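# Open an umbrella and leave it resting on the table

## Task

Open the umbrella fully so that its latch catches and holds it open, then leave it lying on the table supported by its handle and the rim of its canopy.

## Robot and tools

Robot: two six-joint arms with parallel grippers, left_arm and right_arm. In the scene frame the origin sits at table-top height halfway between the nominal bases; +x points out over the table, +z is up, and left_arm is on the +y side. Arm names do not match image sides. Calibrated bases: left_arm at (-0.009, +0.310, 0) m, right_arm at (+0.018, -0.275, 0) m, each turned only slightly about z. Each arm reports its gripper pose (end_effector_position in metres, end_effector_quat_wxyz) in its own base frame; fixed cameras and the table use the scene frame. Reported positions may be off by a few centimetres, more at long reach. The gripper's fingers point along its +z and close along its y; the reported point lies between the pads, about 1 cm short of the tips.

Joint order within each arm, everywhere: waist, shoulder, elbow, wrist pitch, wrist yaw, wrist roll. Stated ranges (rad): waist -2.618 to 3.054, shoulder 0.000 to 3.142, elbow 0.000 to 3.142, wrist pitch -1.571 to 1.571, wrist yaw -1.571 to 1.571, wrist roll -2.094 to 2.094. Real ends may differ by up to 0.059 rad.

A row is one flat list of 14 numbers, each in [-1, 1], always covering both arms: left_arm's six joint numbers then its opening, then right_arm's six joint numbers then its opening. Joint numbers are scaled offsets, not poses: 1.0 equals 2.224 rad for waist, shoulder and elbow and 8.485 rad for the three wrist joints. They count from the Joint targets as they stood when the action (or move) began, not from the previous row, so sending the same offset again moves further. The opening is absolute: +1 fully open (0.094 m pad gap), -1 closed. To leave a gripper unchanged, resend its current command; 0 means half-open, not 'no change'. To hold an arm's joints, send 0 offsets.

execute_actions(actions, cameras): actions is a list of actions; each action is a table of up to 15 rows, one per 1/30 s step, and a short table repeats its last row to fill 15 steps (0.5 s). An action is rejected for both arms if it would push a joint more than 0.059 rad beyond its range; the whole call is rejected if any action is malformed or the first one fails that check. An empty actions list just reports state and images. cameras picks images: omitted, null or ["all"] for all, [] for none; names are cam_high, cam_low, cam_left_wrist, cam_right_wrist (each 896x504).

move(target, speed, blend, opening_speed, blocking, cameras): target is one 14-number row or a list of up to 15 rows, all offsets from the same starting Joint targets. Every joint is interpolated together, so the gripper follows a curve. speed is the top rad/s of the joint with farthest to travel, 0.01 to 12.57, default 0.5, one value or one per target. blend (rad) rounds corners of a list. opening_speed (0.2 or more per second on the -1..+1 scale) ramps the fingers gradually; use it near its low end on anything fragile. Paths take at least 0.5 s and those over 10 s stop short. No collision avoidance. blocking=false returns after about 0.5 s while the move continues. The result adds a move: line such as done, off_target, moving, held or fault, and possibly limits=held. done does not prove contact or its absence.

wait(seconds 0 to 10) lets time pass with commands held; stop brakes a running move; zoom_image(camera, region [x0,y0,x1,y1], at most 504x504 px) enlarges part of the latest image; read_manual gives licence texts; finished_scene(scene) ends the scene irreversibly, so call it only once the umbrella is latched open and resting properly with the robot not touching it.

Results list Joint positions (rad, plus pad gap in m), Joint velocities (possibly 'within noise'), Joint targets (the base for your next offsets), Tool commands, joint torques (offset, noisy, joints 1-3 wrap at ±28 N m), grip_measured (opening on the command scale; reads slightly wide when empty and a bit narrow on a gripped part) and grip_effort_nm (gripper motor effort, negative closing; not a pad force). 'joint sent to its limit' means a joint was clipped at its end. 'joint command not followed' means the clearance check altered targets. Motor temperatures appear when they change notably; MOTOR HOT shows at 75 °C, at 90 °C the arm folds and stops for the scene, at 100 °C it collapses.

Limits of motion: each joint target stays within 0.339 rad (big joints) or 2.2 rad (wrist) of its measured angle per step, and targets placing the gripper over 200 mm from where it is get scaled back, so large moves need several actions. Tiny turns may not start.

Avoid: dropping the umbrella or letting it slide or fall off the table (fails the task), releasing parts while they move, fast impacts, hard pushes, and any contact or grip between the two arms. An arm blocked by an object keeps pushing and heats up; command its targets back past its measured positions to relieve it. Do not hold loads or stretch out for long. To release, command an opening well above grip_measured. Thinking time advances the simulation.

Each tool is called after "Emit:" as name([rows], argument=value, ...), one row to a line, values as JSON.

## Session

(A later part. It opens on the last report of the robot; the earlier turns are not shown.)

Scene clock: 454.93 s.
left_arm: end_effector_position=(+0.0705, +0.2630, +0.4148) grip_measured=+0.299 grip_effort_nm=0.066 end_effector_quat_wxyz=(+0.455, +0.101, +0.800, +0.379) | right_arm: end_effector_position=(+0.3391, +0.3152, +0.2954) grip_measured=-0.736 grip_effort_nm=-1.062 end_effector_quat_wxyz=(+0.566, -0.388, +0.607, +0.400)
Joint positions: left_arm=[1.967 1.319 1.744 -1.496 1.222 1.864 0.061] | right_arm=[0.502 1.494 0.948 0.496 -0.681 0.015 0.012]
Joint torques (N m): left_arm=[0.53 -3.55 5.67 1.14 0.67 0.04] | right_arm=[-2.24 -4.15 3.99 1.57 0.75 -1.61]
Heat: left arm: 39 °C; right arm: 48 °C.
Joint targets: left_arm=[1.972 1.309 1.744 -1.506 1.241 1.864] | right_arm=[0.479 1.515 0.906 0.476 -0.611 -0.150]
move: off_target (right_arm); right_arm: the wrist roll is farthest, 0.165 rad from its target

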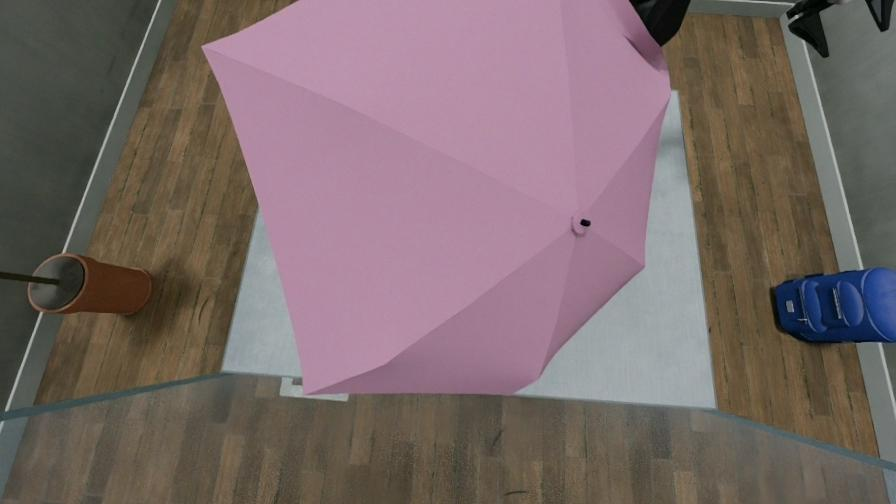

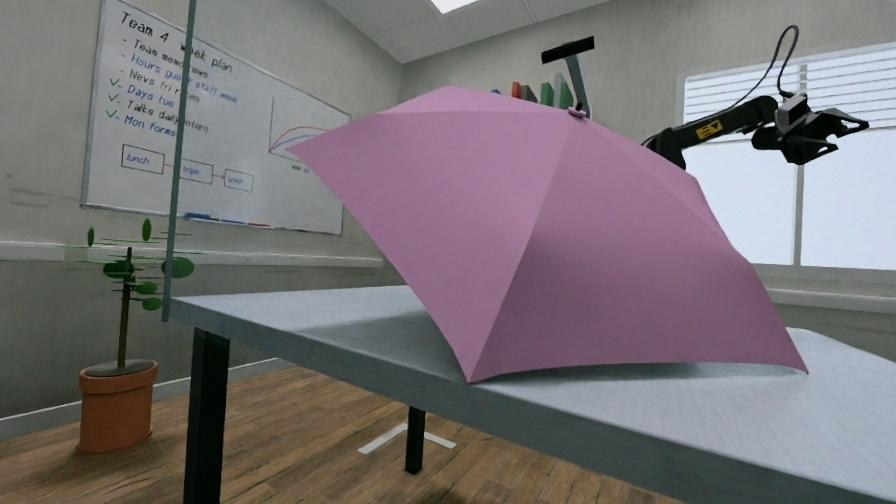

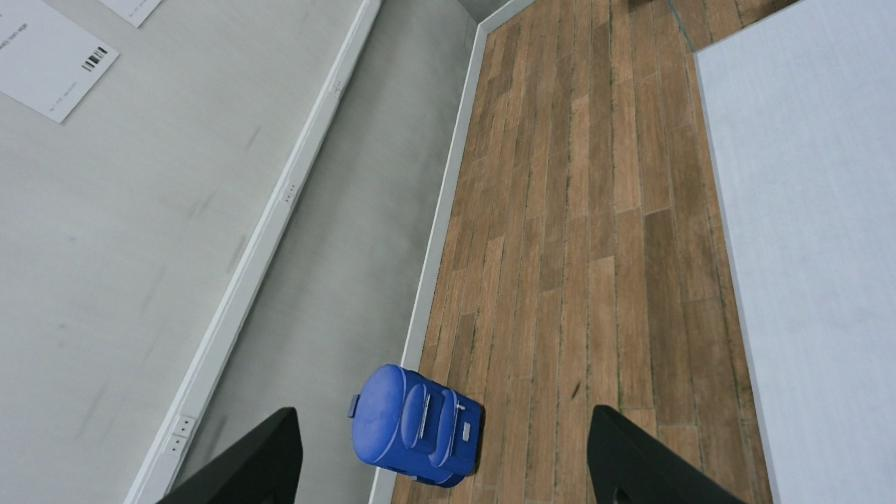

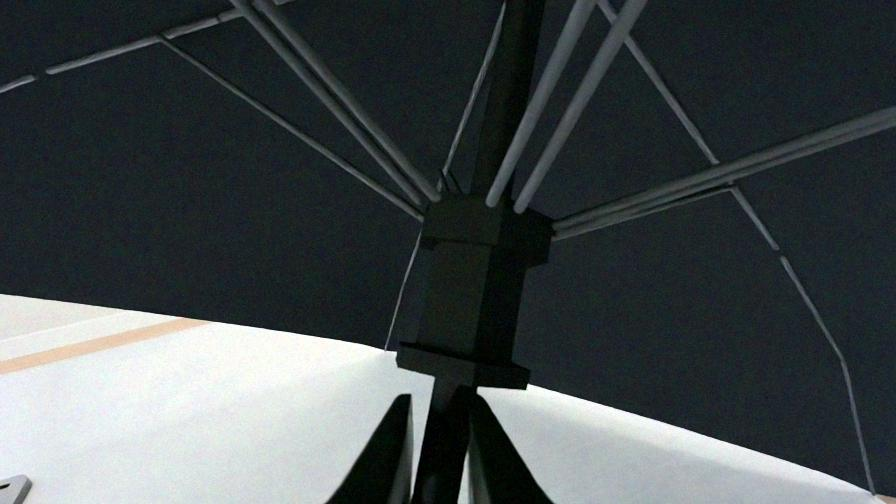

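Emit:
move(target=[0,0,0,0,0,0,0.3,0.009,0,0,0,-0.006,0.017,-0.4], opening_speed=0.3)

Scene clock: 458.30 s.
left_arm: end_effector_position=(+0.0705, +0.2630, +0.4148) grip_measured=+0.299 grip_effort_nm=0.061 end_effector_quat_wxyz=(+0.455, +0.101, +0.800, +0.379) | right_arm: end_effector_position=(+0.3337, +0.3176, +0.2952) grip_measured=-0.402 grip_effort_nm=0.066 end_effector_quat_wxyz=(+0.567, -0.397, +0.597, +0.405)
Joint positions: left_arm=[1.967 1.319 1.744 -1.496 1.222 1.864 0.061] | right_arm=[0.506 1.494 0.936 0.52 -0.701 0.01 0.028]
Joint torques (N m): left_arm=[0.53 -3.55 5.64 1.14 0.67 0.04] | right_arm=[-0.65 -4.19 4.9 1.34 0.41 -0.14]
Heat: left arm: 39 °C; right arm: 47 °C.
Joint targets: left_arm=[1.972 1.309 1.744 -1.506 1.241 1.864] | right_arm=[0.500 1.515 0.906 0.476 -0.662 -0.006]
move: off_target (right_arm); right_arm: the wrist pitch is farthest, 0.044 rad from its target

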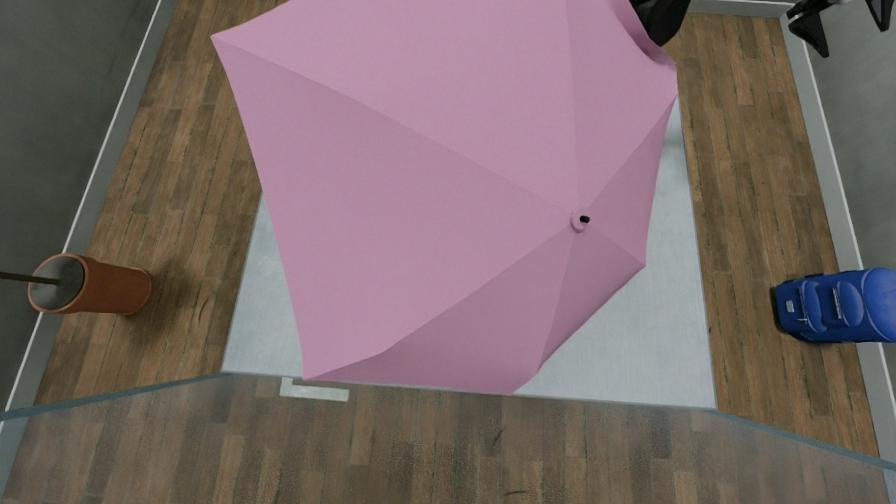

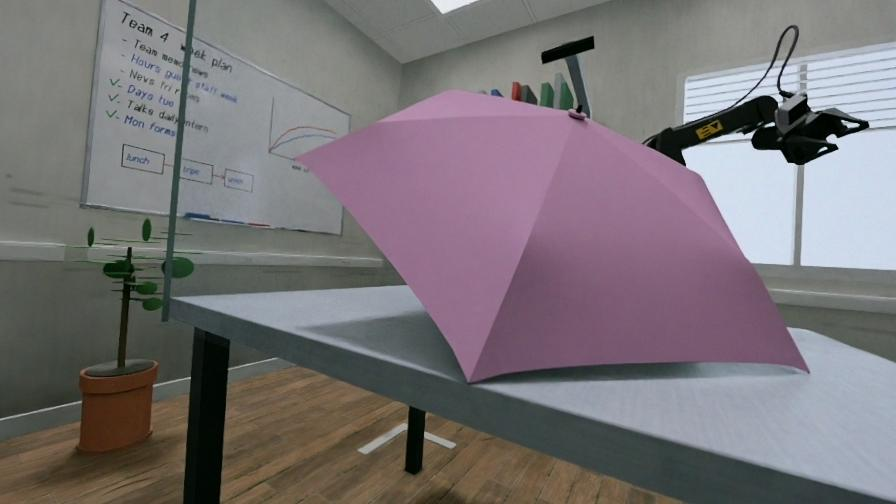

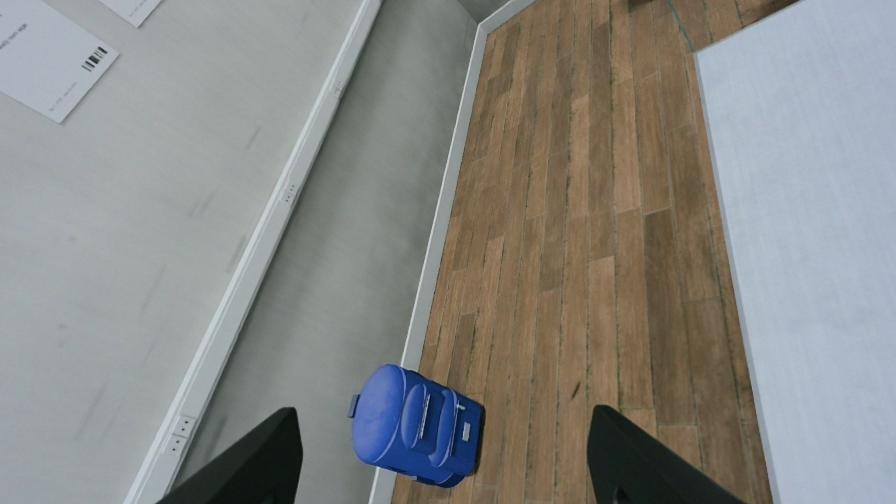

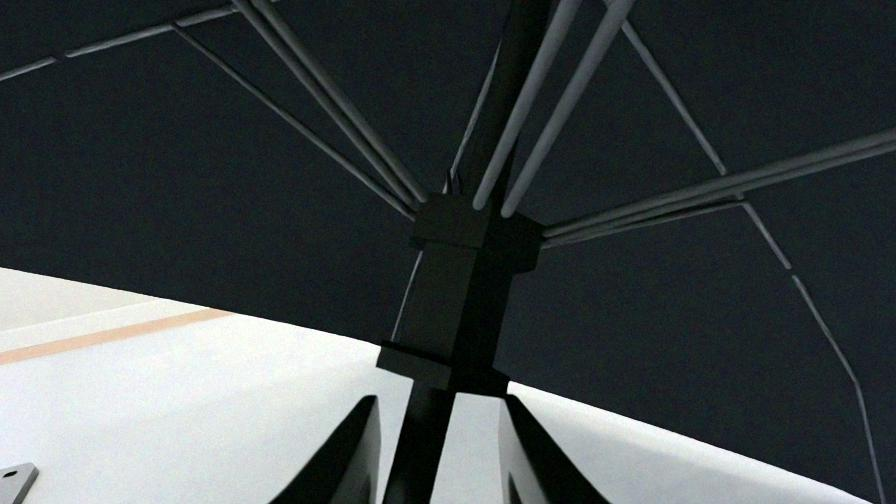

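Emit:
move([
  [0,0,0,0,0,0,0.3,0,0,0,0,0,0,0.3],
  [0,0,0,0,0,0,0.3,-0.2275,-0.123,-0.096,-0.007,-0.06,0,0.3],
], speed=0.25, opening_speed=0.5)

Scene clock: 467.30 s.
left_arm: end_effector_position=(+0.0705, +0.2630, +0.4148) grip_measured=+0.299 grip_effort_nm=0.066 end_effector_quat_wxyz=(+0.455, +0.101, +0.800, +0.379) | right_arm: end_effector_position=(+0.3219, +0.1632, +0.2771) grip_measured=+0.298 grip_effort_nm=0.061 end_effector_quat_wxyz=(+0.557, -0.361, +0.627, +0.408)
Joint positions: left_arm=[1.967 1.319 1.744 -1.496 1.222 1.864 0.061] | right_arm=[-0.003 1.262 0.713 0.435 -1.156 0.005 0.061]
Joint torques (N m): left_arm=[0.51 -3.55 5.65 1.15 0.68 0.04] | right_arm=[-0.36 -5.31 5.52 1.36 -0.24 -0.1]
Heat: left arm: 39 °C; right arm: 45 °C.
Joint targets: left_arm=[1.972 1.309 1.744 -1.506 1.241 1.864] | right_arm=[-0.006 1.241 0.692 0.416 -1.171 -0.006]
move: done

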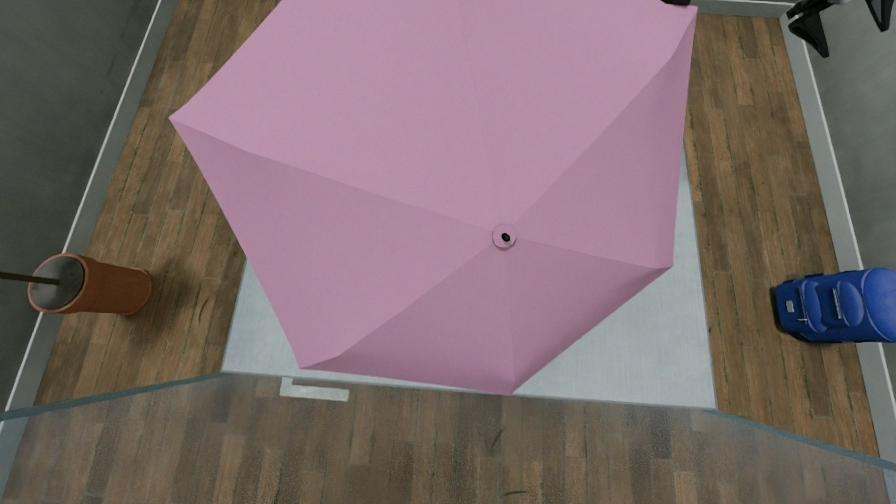

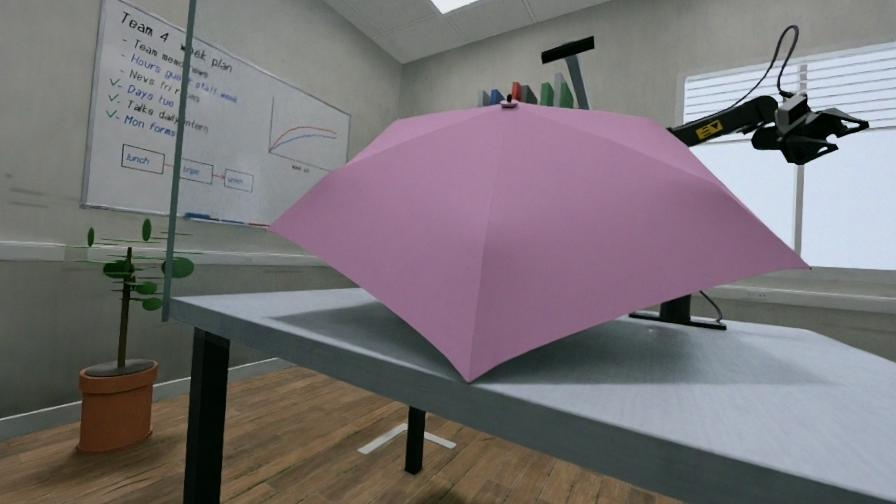

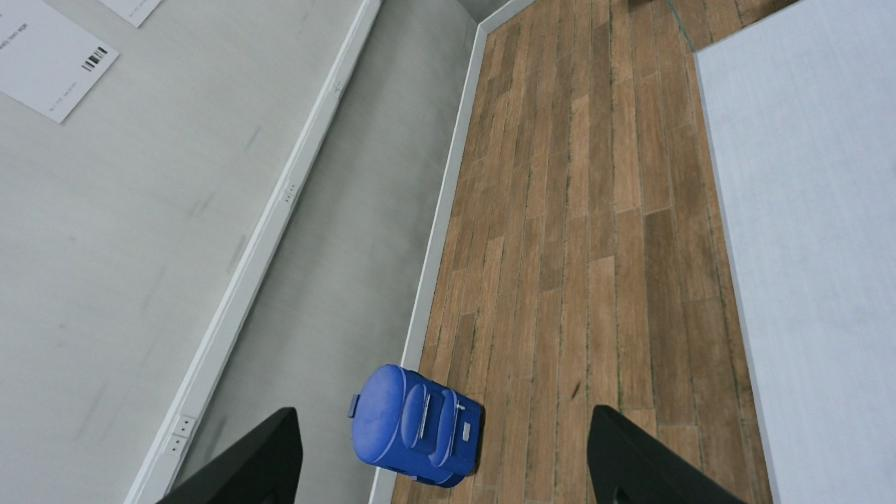

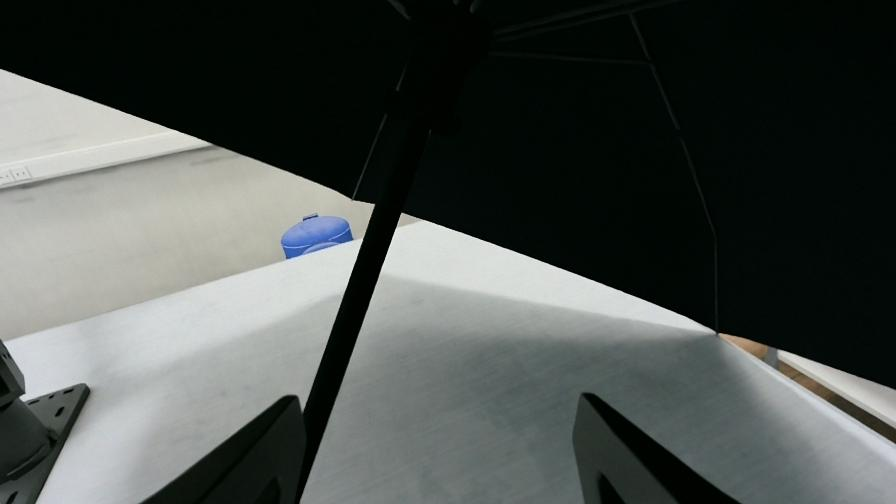

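Emit:
move(target=[0,0,0,0,0,0,0.3,0,0,0,0,0,0,0.95], opening_speed=0.25)

Scene clock: 472.97 s.
left_arm: end_effector_position=(+0.0705, +0.2630, +0.4148) grip_measured=+0.299 grip_effort_nm=0.071 end_effector_quat_wxyz=(+0.455, +0.101, +0.800, +0.379) | right_arm: end_effector_position=(+0.3217, +0.1632, +0.2770) grip_measured=+0.948 grip_effort_nm=0.081 end_effector_quat_wxyz=(+0.557, -0.361, +0.627, +0.409)
Joint positions: left_arm=[1.967 1.319 1.744 -1.496 1.222 1.864 0.061] | right_arm=[-0.003 1.262 0.713 0.435 -1.157 0.005 0.092]
Joint torques (N m): left_arm=[0.51 -3.56 5.68 1.14 0.67 0.04] | right_arm=[-0.36 -5.31 5.49 1.37 -0.24 -0.09]
Motor temperatures (°C): left_arm=[35 35 39 36 34 31 31] | right_arm=[35 37 35 44 36 39 36]
Heat: left arm: 39 °C; right arm: 44 °C.
Joint targets: left_arm=[1.972 1.309 1.744 -1.506 1.241 1.864] | right_arm=[-0.007 1.241 0.692 0.417 -1.171 -0.006]
move: done

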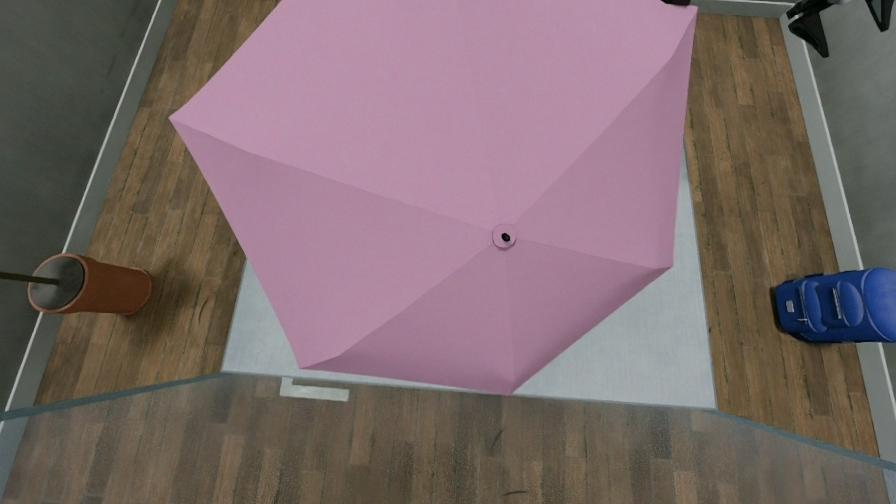

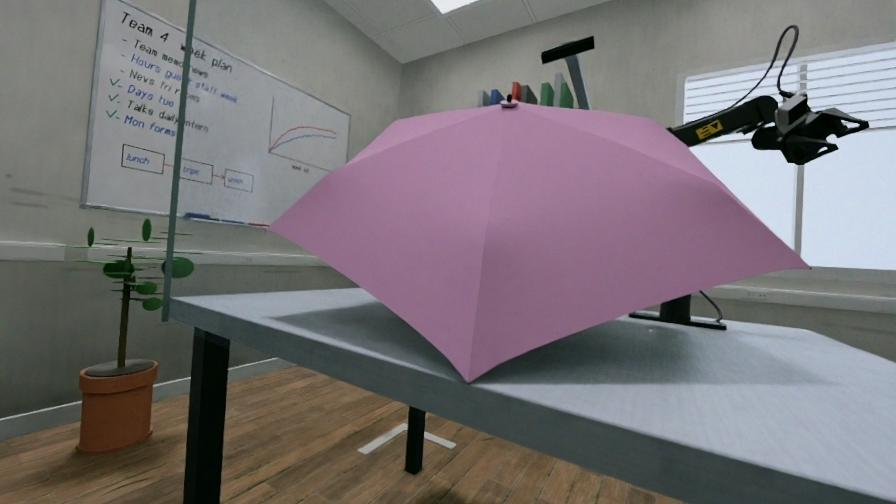

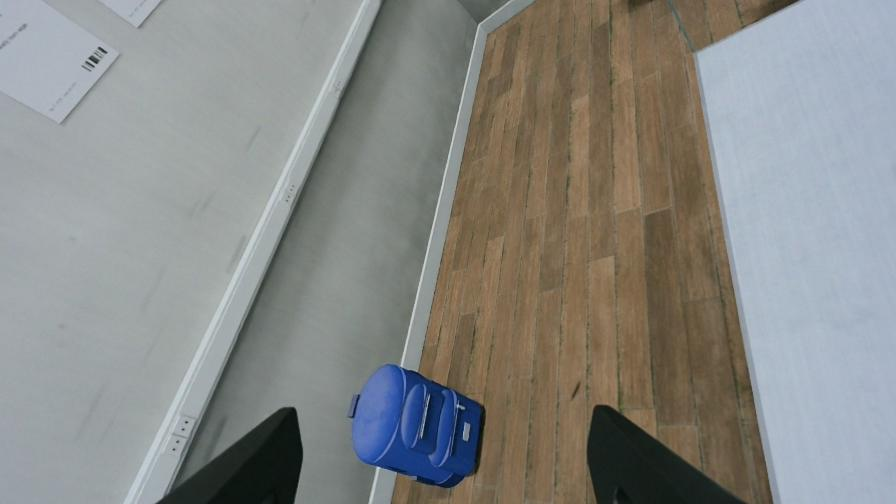

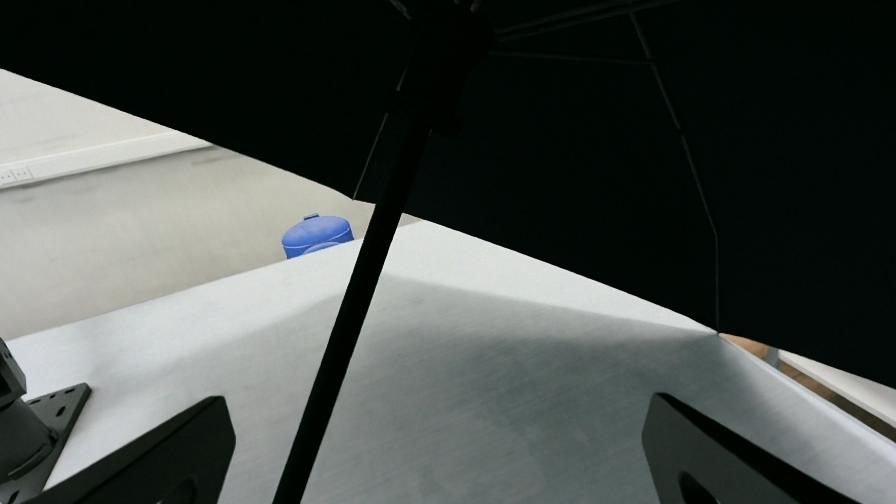

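Emit:
move(target=[0,0,0,0,0,0,0.3,-0.15,0,0,0,-0.039,0,0.95], speed=0.2)

Scene clock: 479.07 s.
left_arm: end_effector_position=(+0.0705, +0.2630, +0.4148) grip_measured=+0.299 grip_effort_nm=0.071 end_effector_quat_wxyz=(+0.455, +0.101, +0.800, +0.379) | right_arm: end_effector_position=(+0.3090, +0.0812, +0.2834) grip_measured=+0.948 grip_effort_nm=0.081 end_effector_quat_wxyz=(+0.566, -0.350, +0.618, +0.418)
Joint positions: left_arm=[1.967 1.319 1.744 -1.496 1.222 1.864 0.061] | right_arm=[-0.336 1.262 0.713 0.434 -1.486 0.005 0.092]
Joint torques (N m): left_arm=[0.53 -3.52 5.67 1.14 0.67 0.04] | right_arm=[-0.32 -5.15 5.31 1.17 -0.26 -0.1]
Heat: left arm: 39 °C; right arm: 43 °C.
Joint targets: left_arm=[1.972 1.309 1.744 -1.506 1.241 1.864] | right_arm=[-0.340 1.241 0.692 0.416 -1.502 -0.006]
move: done

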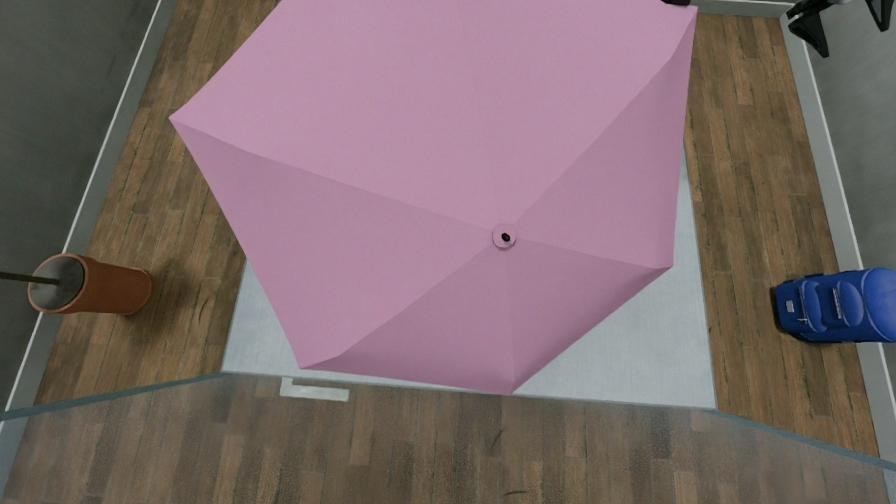

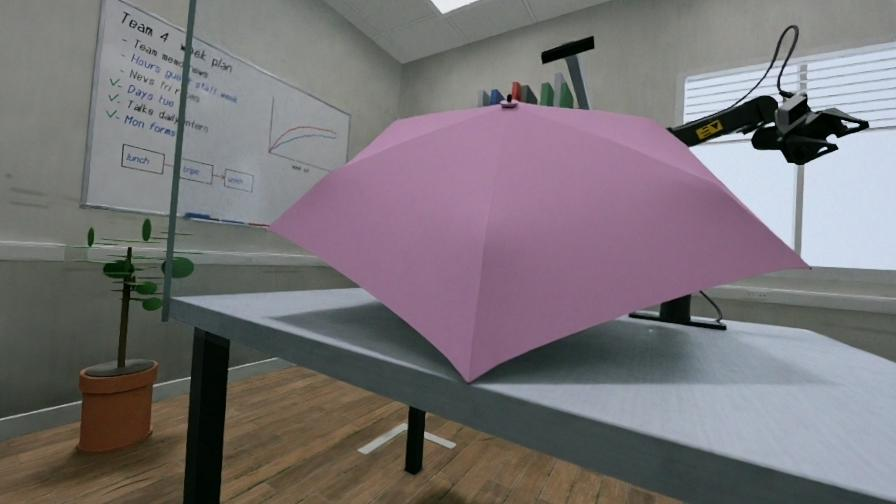

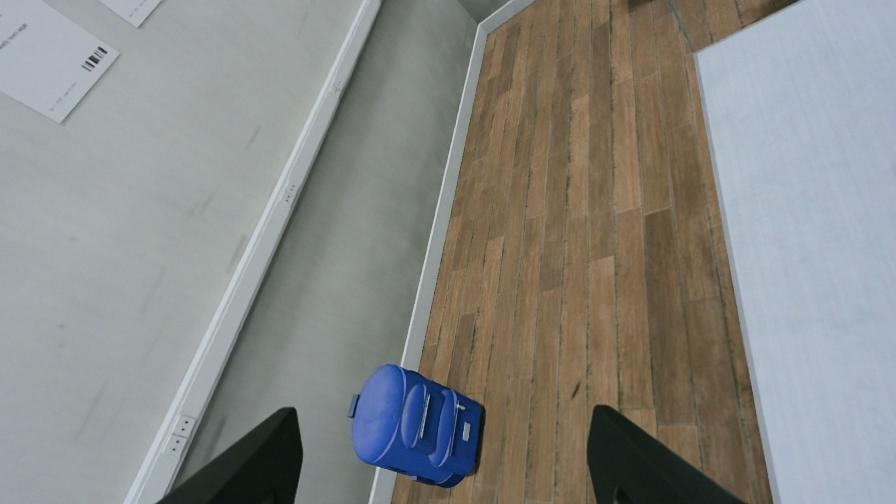

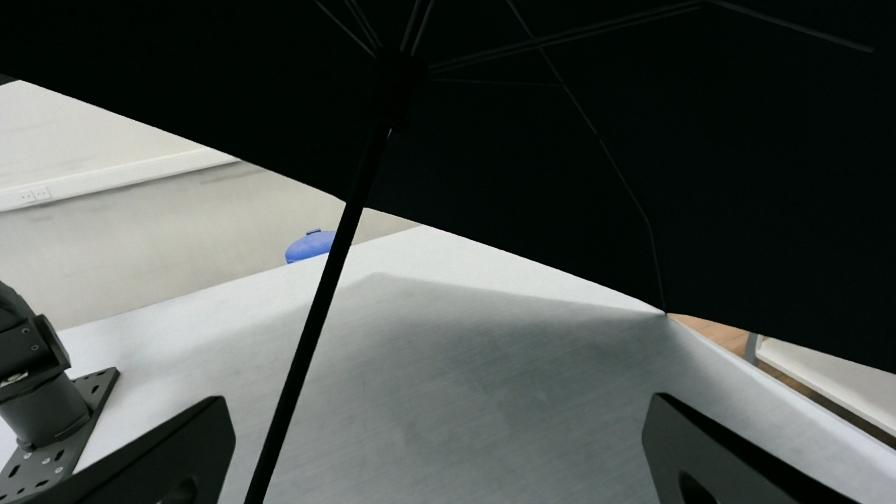

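Emit:
move(target=[0,0,0,0,0,0,0.3,-0.25,0,0,0,0,0,0.95], speed=0.25)

Scene clock: 483.33 s.
left_arm: end_effector_position=(+0.0705, +0.2630, +0.4148) grip_measured=+0.299 grip_effort_nm=0.066 end_effector_quat_wxyz=(+0.455, +0.101, +0.800, +0.379) | right_arm: end_effector_position=(+0.3050, -0.0940, +0.2835) grip_measured=+0.948 grip_effort_nm=0.071 end_effector_quat_wxyz=(+0.659, -0.167, +0.690, +0.247)
Joint positions: left_arm=[1.967 1.319 1.744 -1.496 1.222 1.864 0.061] | right_arm=[-0.893 1.262 0.713 0.434 -1.489 0.005 0.092]
Joint torques (N m): left_arm=[0.53 -3.55 5.67 1.14 0.67 0.05] | right_arm=[-0.31 -5.14 5.33 1.17 -0.24 -0.09]
Heat: left arm: 39 °C; right arm: 42 °C.
Joint targets: left_arm=[1.972 1.309 1.744 -1.506 1.241 1.864] | right_arm=[-0.896 1.241 0.692 0.416 -1.502 -0.006]
move: done

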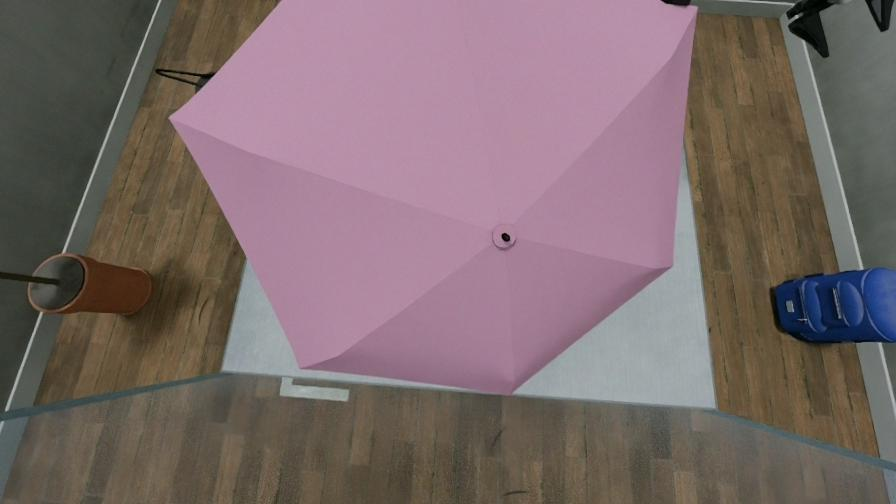

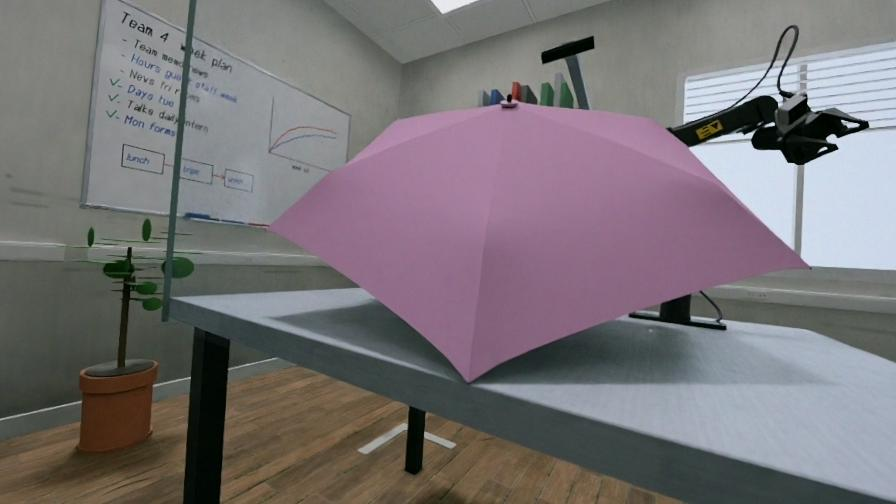

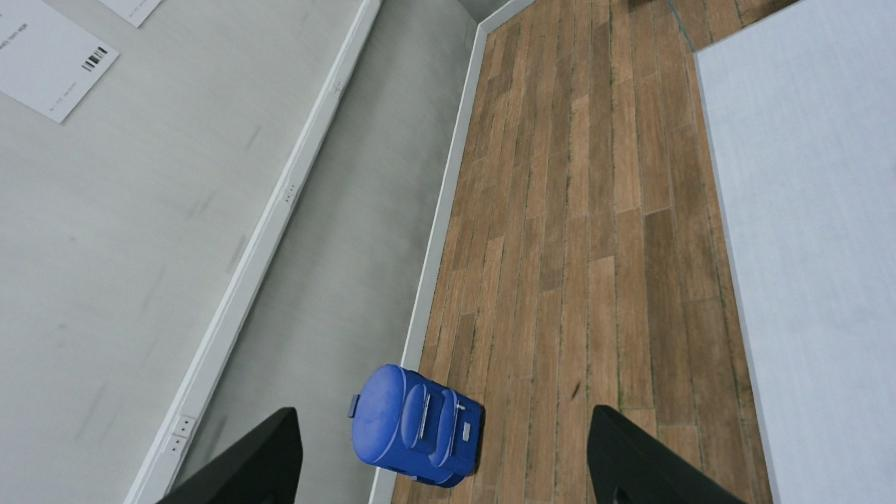

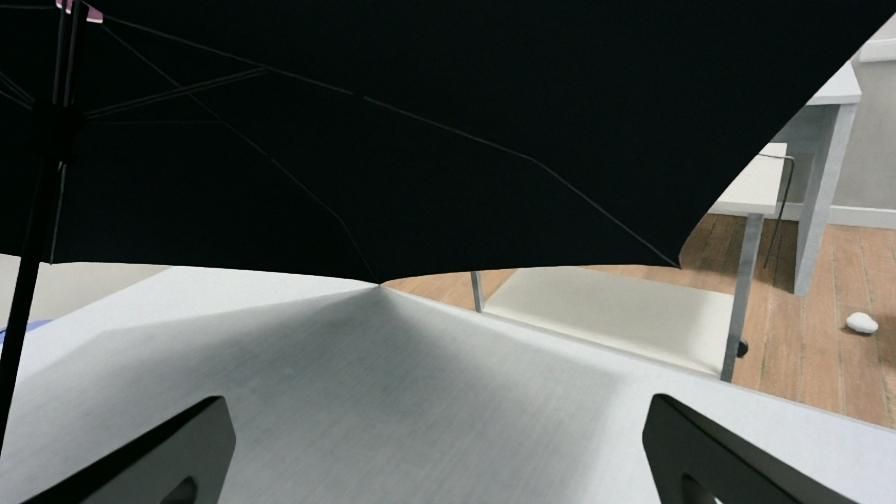

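Emit:
move(target=[0,-0.2,0,0,0,0,0.3,0,0,0,0,0,0,0.95], speed=0.15)

Scene clock: 488.10 s.
left_arm: end_effector_position=(+0.1277, +0.1268, +0.4707) grip_measured=+0.299 grip_effort_nm=0.066 end_effector_quat_wxyz=(+0.355, +0.225, +0.740, +0.525) | right_arm: end_effector_position=(+0.3050, -0.0940, +0.2835) grip_measured=+0.948 grip_effort_nm=0.081 end_effector_quat_wxyz=(+0.659, -0.167, +0.690, +0.247)
Joint positions: left_arm=[1.967 0.872 1.744 -1.495 1.226 1.865 0.061] | right_arm=[-0.893 1.262 0.713 0.434 -1.489 0.005 0.092]
Joint torques (N m): left_arm=[0.53 1.39 3.9 1.6 0.48 0.04] | right_arm=[-0.38 -5.18 5.33 1.17 -0.25 -0.1]
Heat: left arm: 39 °C; right arm: 42 °C.
Joint targets: left_arm=[1.972 0.864 1.744 -1.506 1.242 1.864] | right_arm=[-0.896 1.241 0.692 0.416 -1.502 -0.006]
move: done

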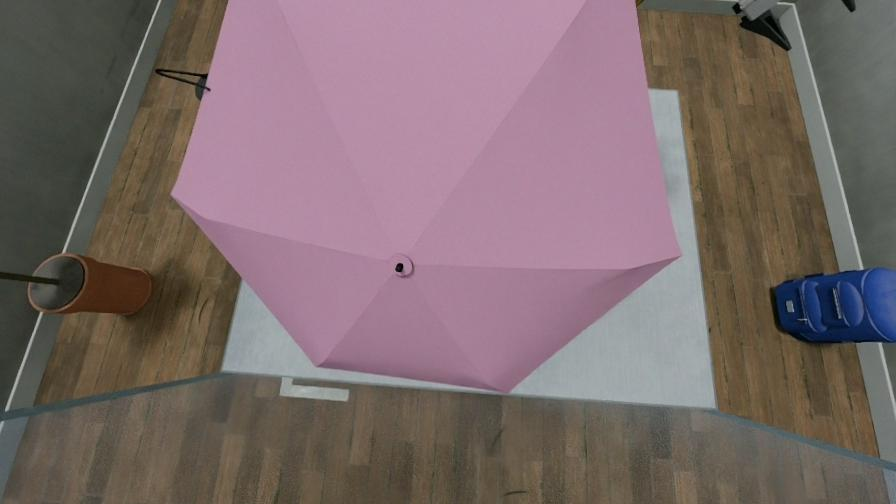

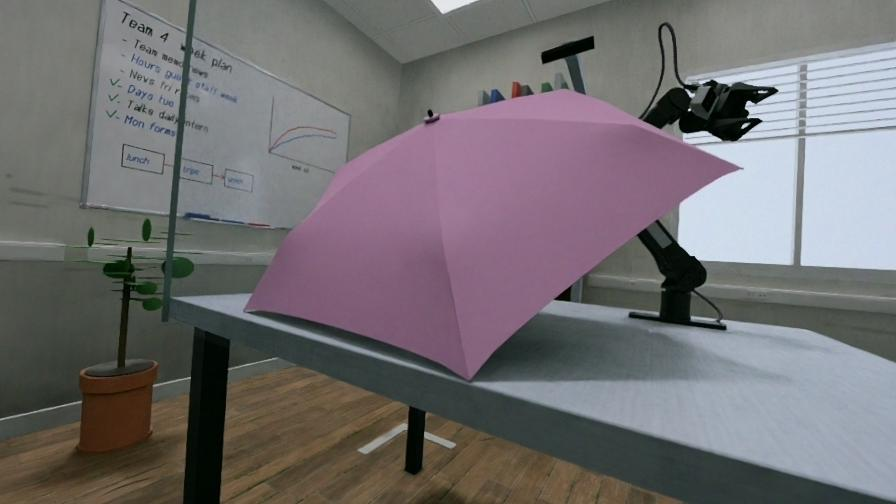

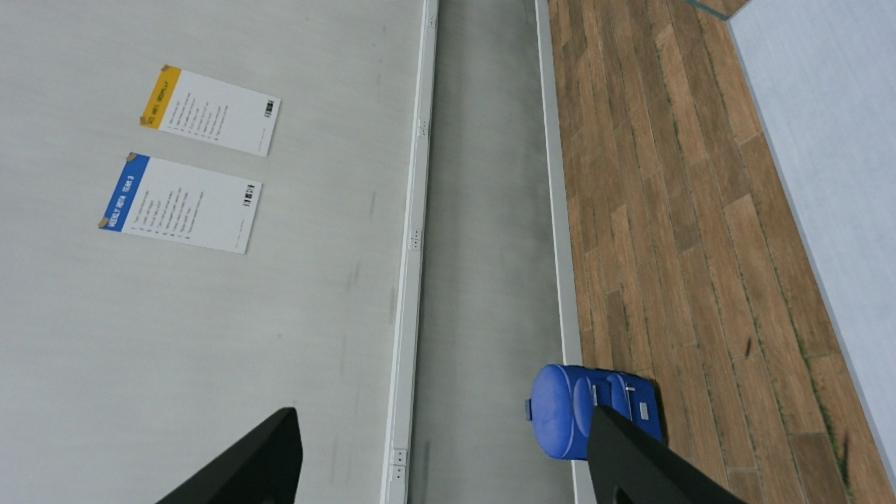

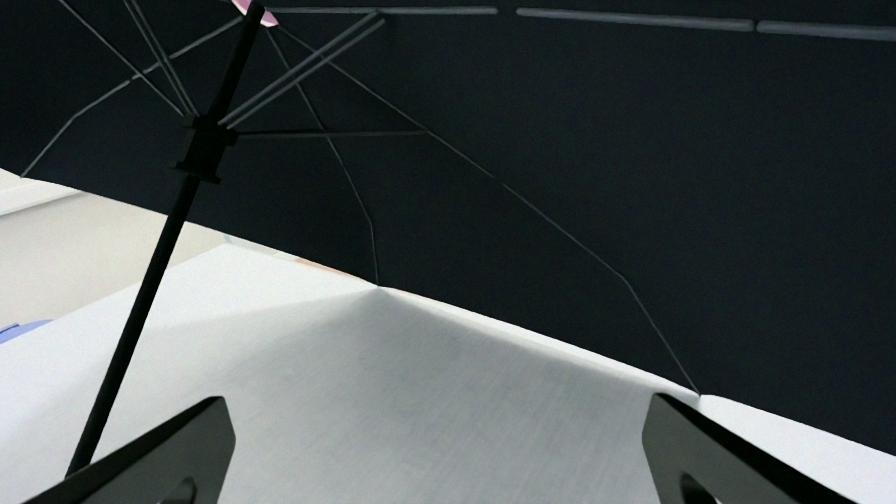

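Emit:
move(target=[0,0,0,0,0,0,0.3,-0.2,-0.2,0,0,0.1,0,0.95], speed=0.3)

Scene clock: 495.70 s.
left_arm: end_effector_position=(+0.1277, +0.1268, +0.4707) grip_measured=+0.299 grip_effort_nm=0.066 end_effector_quat_wxyz=(+0.355, +0.225, +0.740, +0.525) | right_arm: end_effector_position=(+0.1748, -0.2515, +0.4156) grip_measured=+0.948 grip_effort_nm=0.081 end_effector_quat_wxyz=(+0.723, +0.129, +0.595, -0.327)
Joint positions: left_arm=[1.967 0.872 1.744 -1.495 1.226 1.865 0.061] | right_arm=[-1.337 0.806 0.713 0.431 -0.67 0.003 0.092]
Joint torques (N m): left_arm=[0.51 1.4 3.88 1.6 0.48 0.04] | right_arm=[-0.5 -1.48 5.67 1.43 0.29 -0.06]
Heat: left arm: 38 °C; right arm: 42 °C.
Joint targets: left_arm=[1.972 0.864 1.744 -1.506 1.242 1.864] | right_arm=[-1.341 0.796 0.692 0.416 -0.654 -0.006]
move: done

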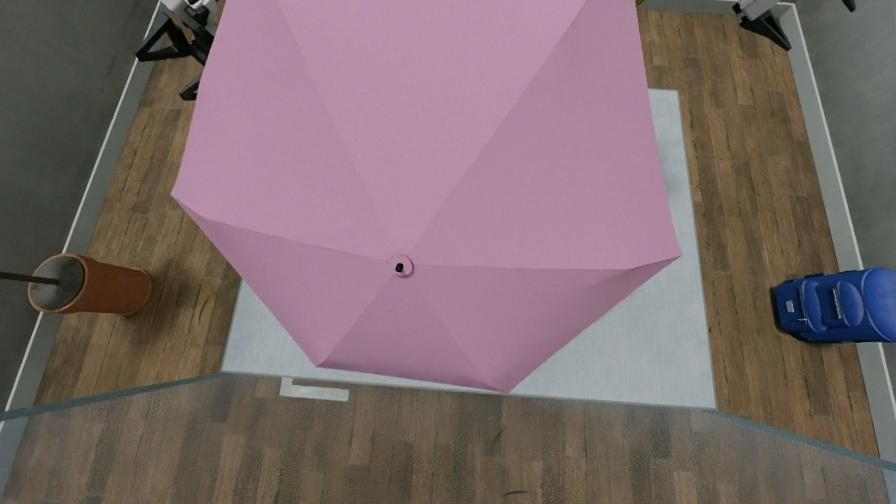

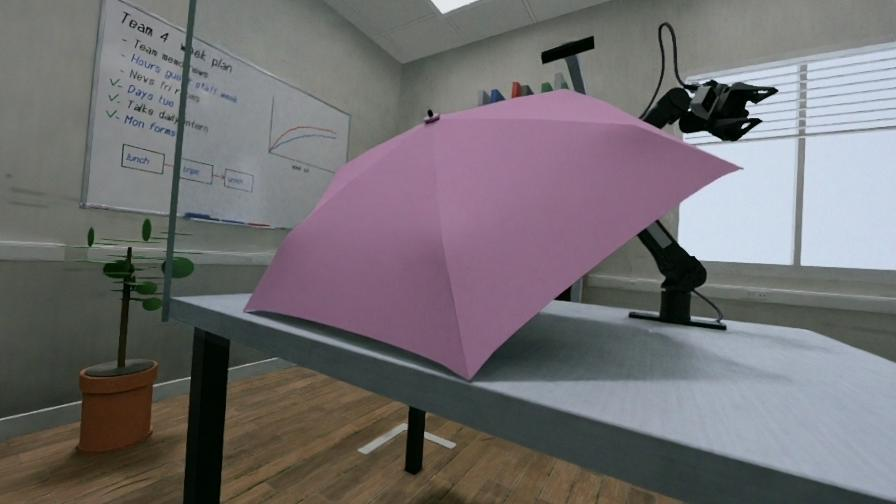

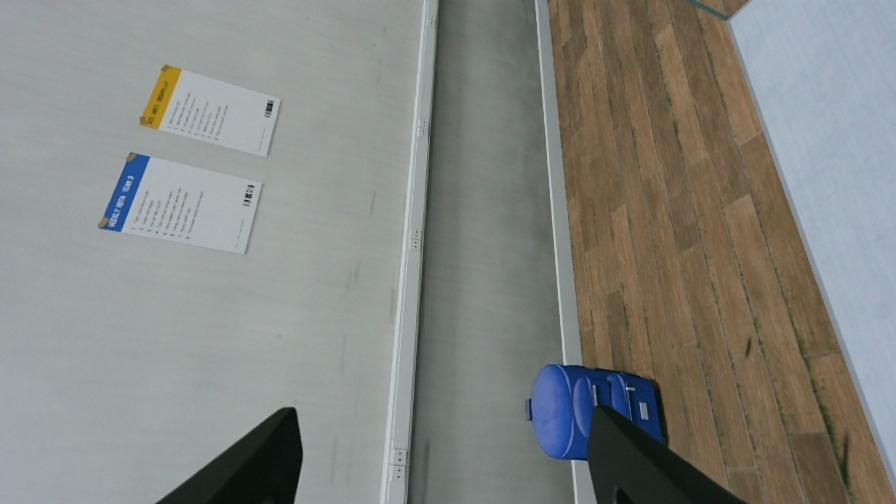

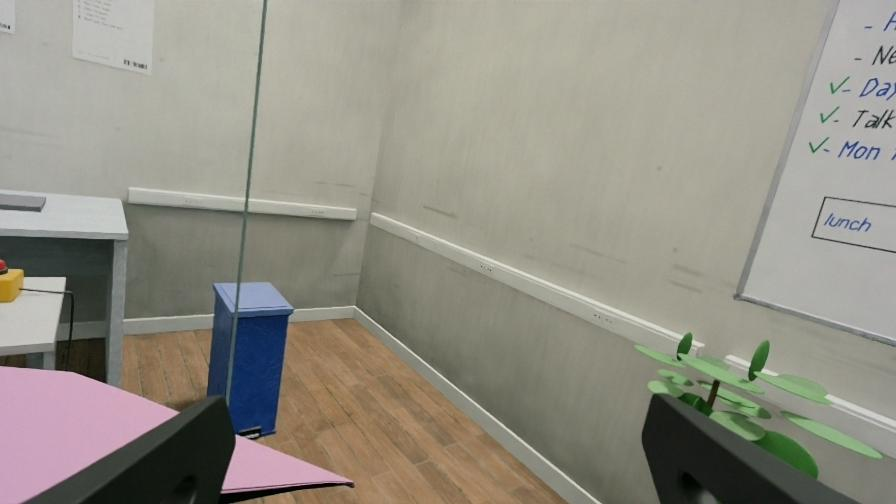

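Emit:
move(target=[0,-0.15,0,0,0,0,0.3,0,-0.15,0,0,0,0,0.95], speed=0.3, cameras=["cam_high","cam_low"])

Scene clock: 498.47 s.
left_arm: end_effector_position=(+0.1733, +0.0186, +0.4678) grip_measured=+0.299 grip_effort_nm=0.061 end_effector_quat_wxyz=(+0.271, +0.311, +0.671, +0.616) | right_arm: end_effector_position=(+0.1485, -0.1461, +0.4835) grip_measured=+0.948 grip_effort_nm=0.071 end_effector_quat_wxyz=(+0.755, +0.031, +0.509, -0.412)
Joint positions: left_arm=[1.967 0.542 1.744 -1.492 1.231 1.865 0.061] | right_arm=[-1.337 0.474 0.711 0.418 -0.662 0.003 0.092]
Joint torques (N m): left_arm=[0.51 4.41 2.06 1.71 0.25 0.04] | right_arm=[-0.46 0.95 4.89 1.23 0.31 -0.07]
Heat: left arm: 38 °C; right arm: 42 °C.
Joint targets: left_arm=[1.972 0.530 1.744 -1.506 1.242 1.864] | right_arm=[-1.341 0.463 0.692 0.416 -0.654 -0.006]
move: done

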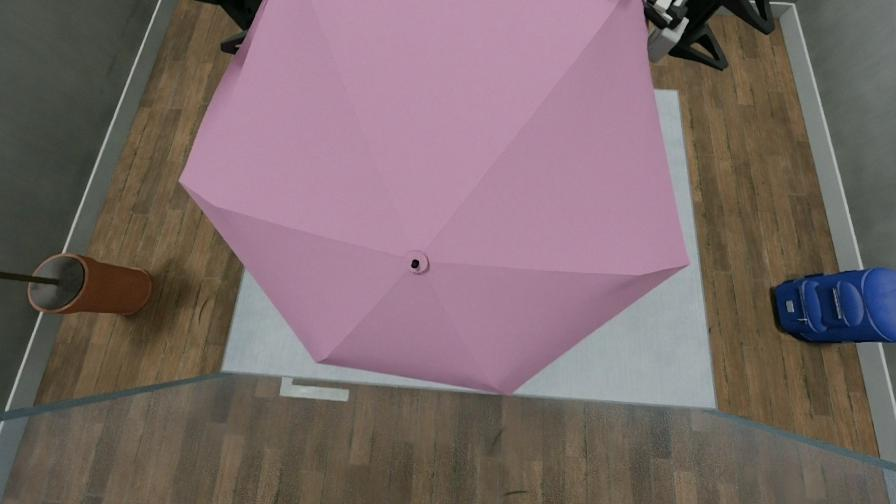

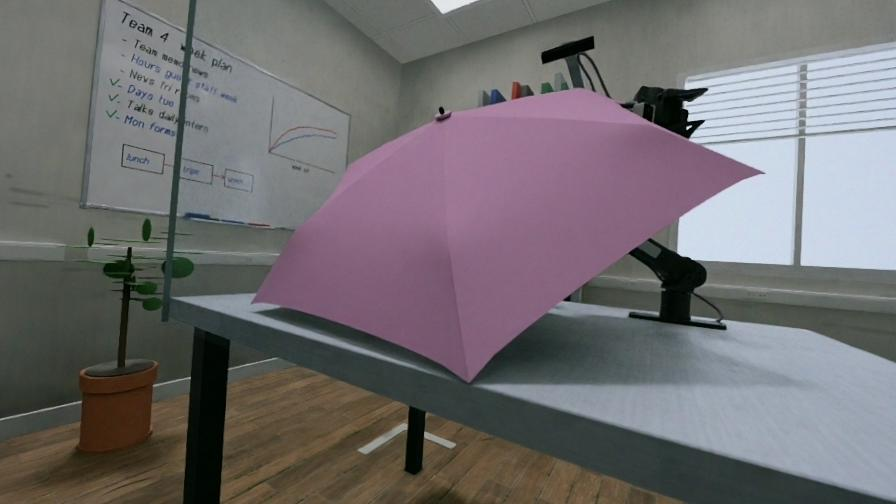

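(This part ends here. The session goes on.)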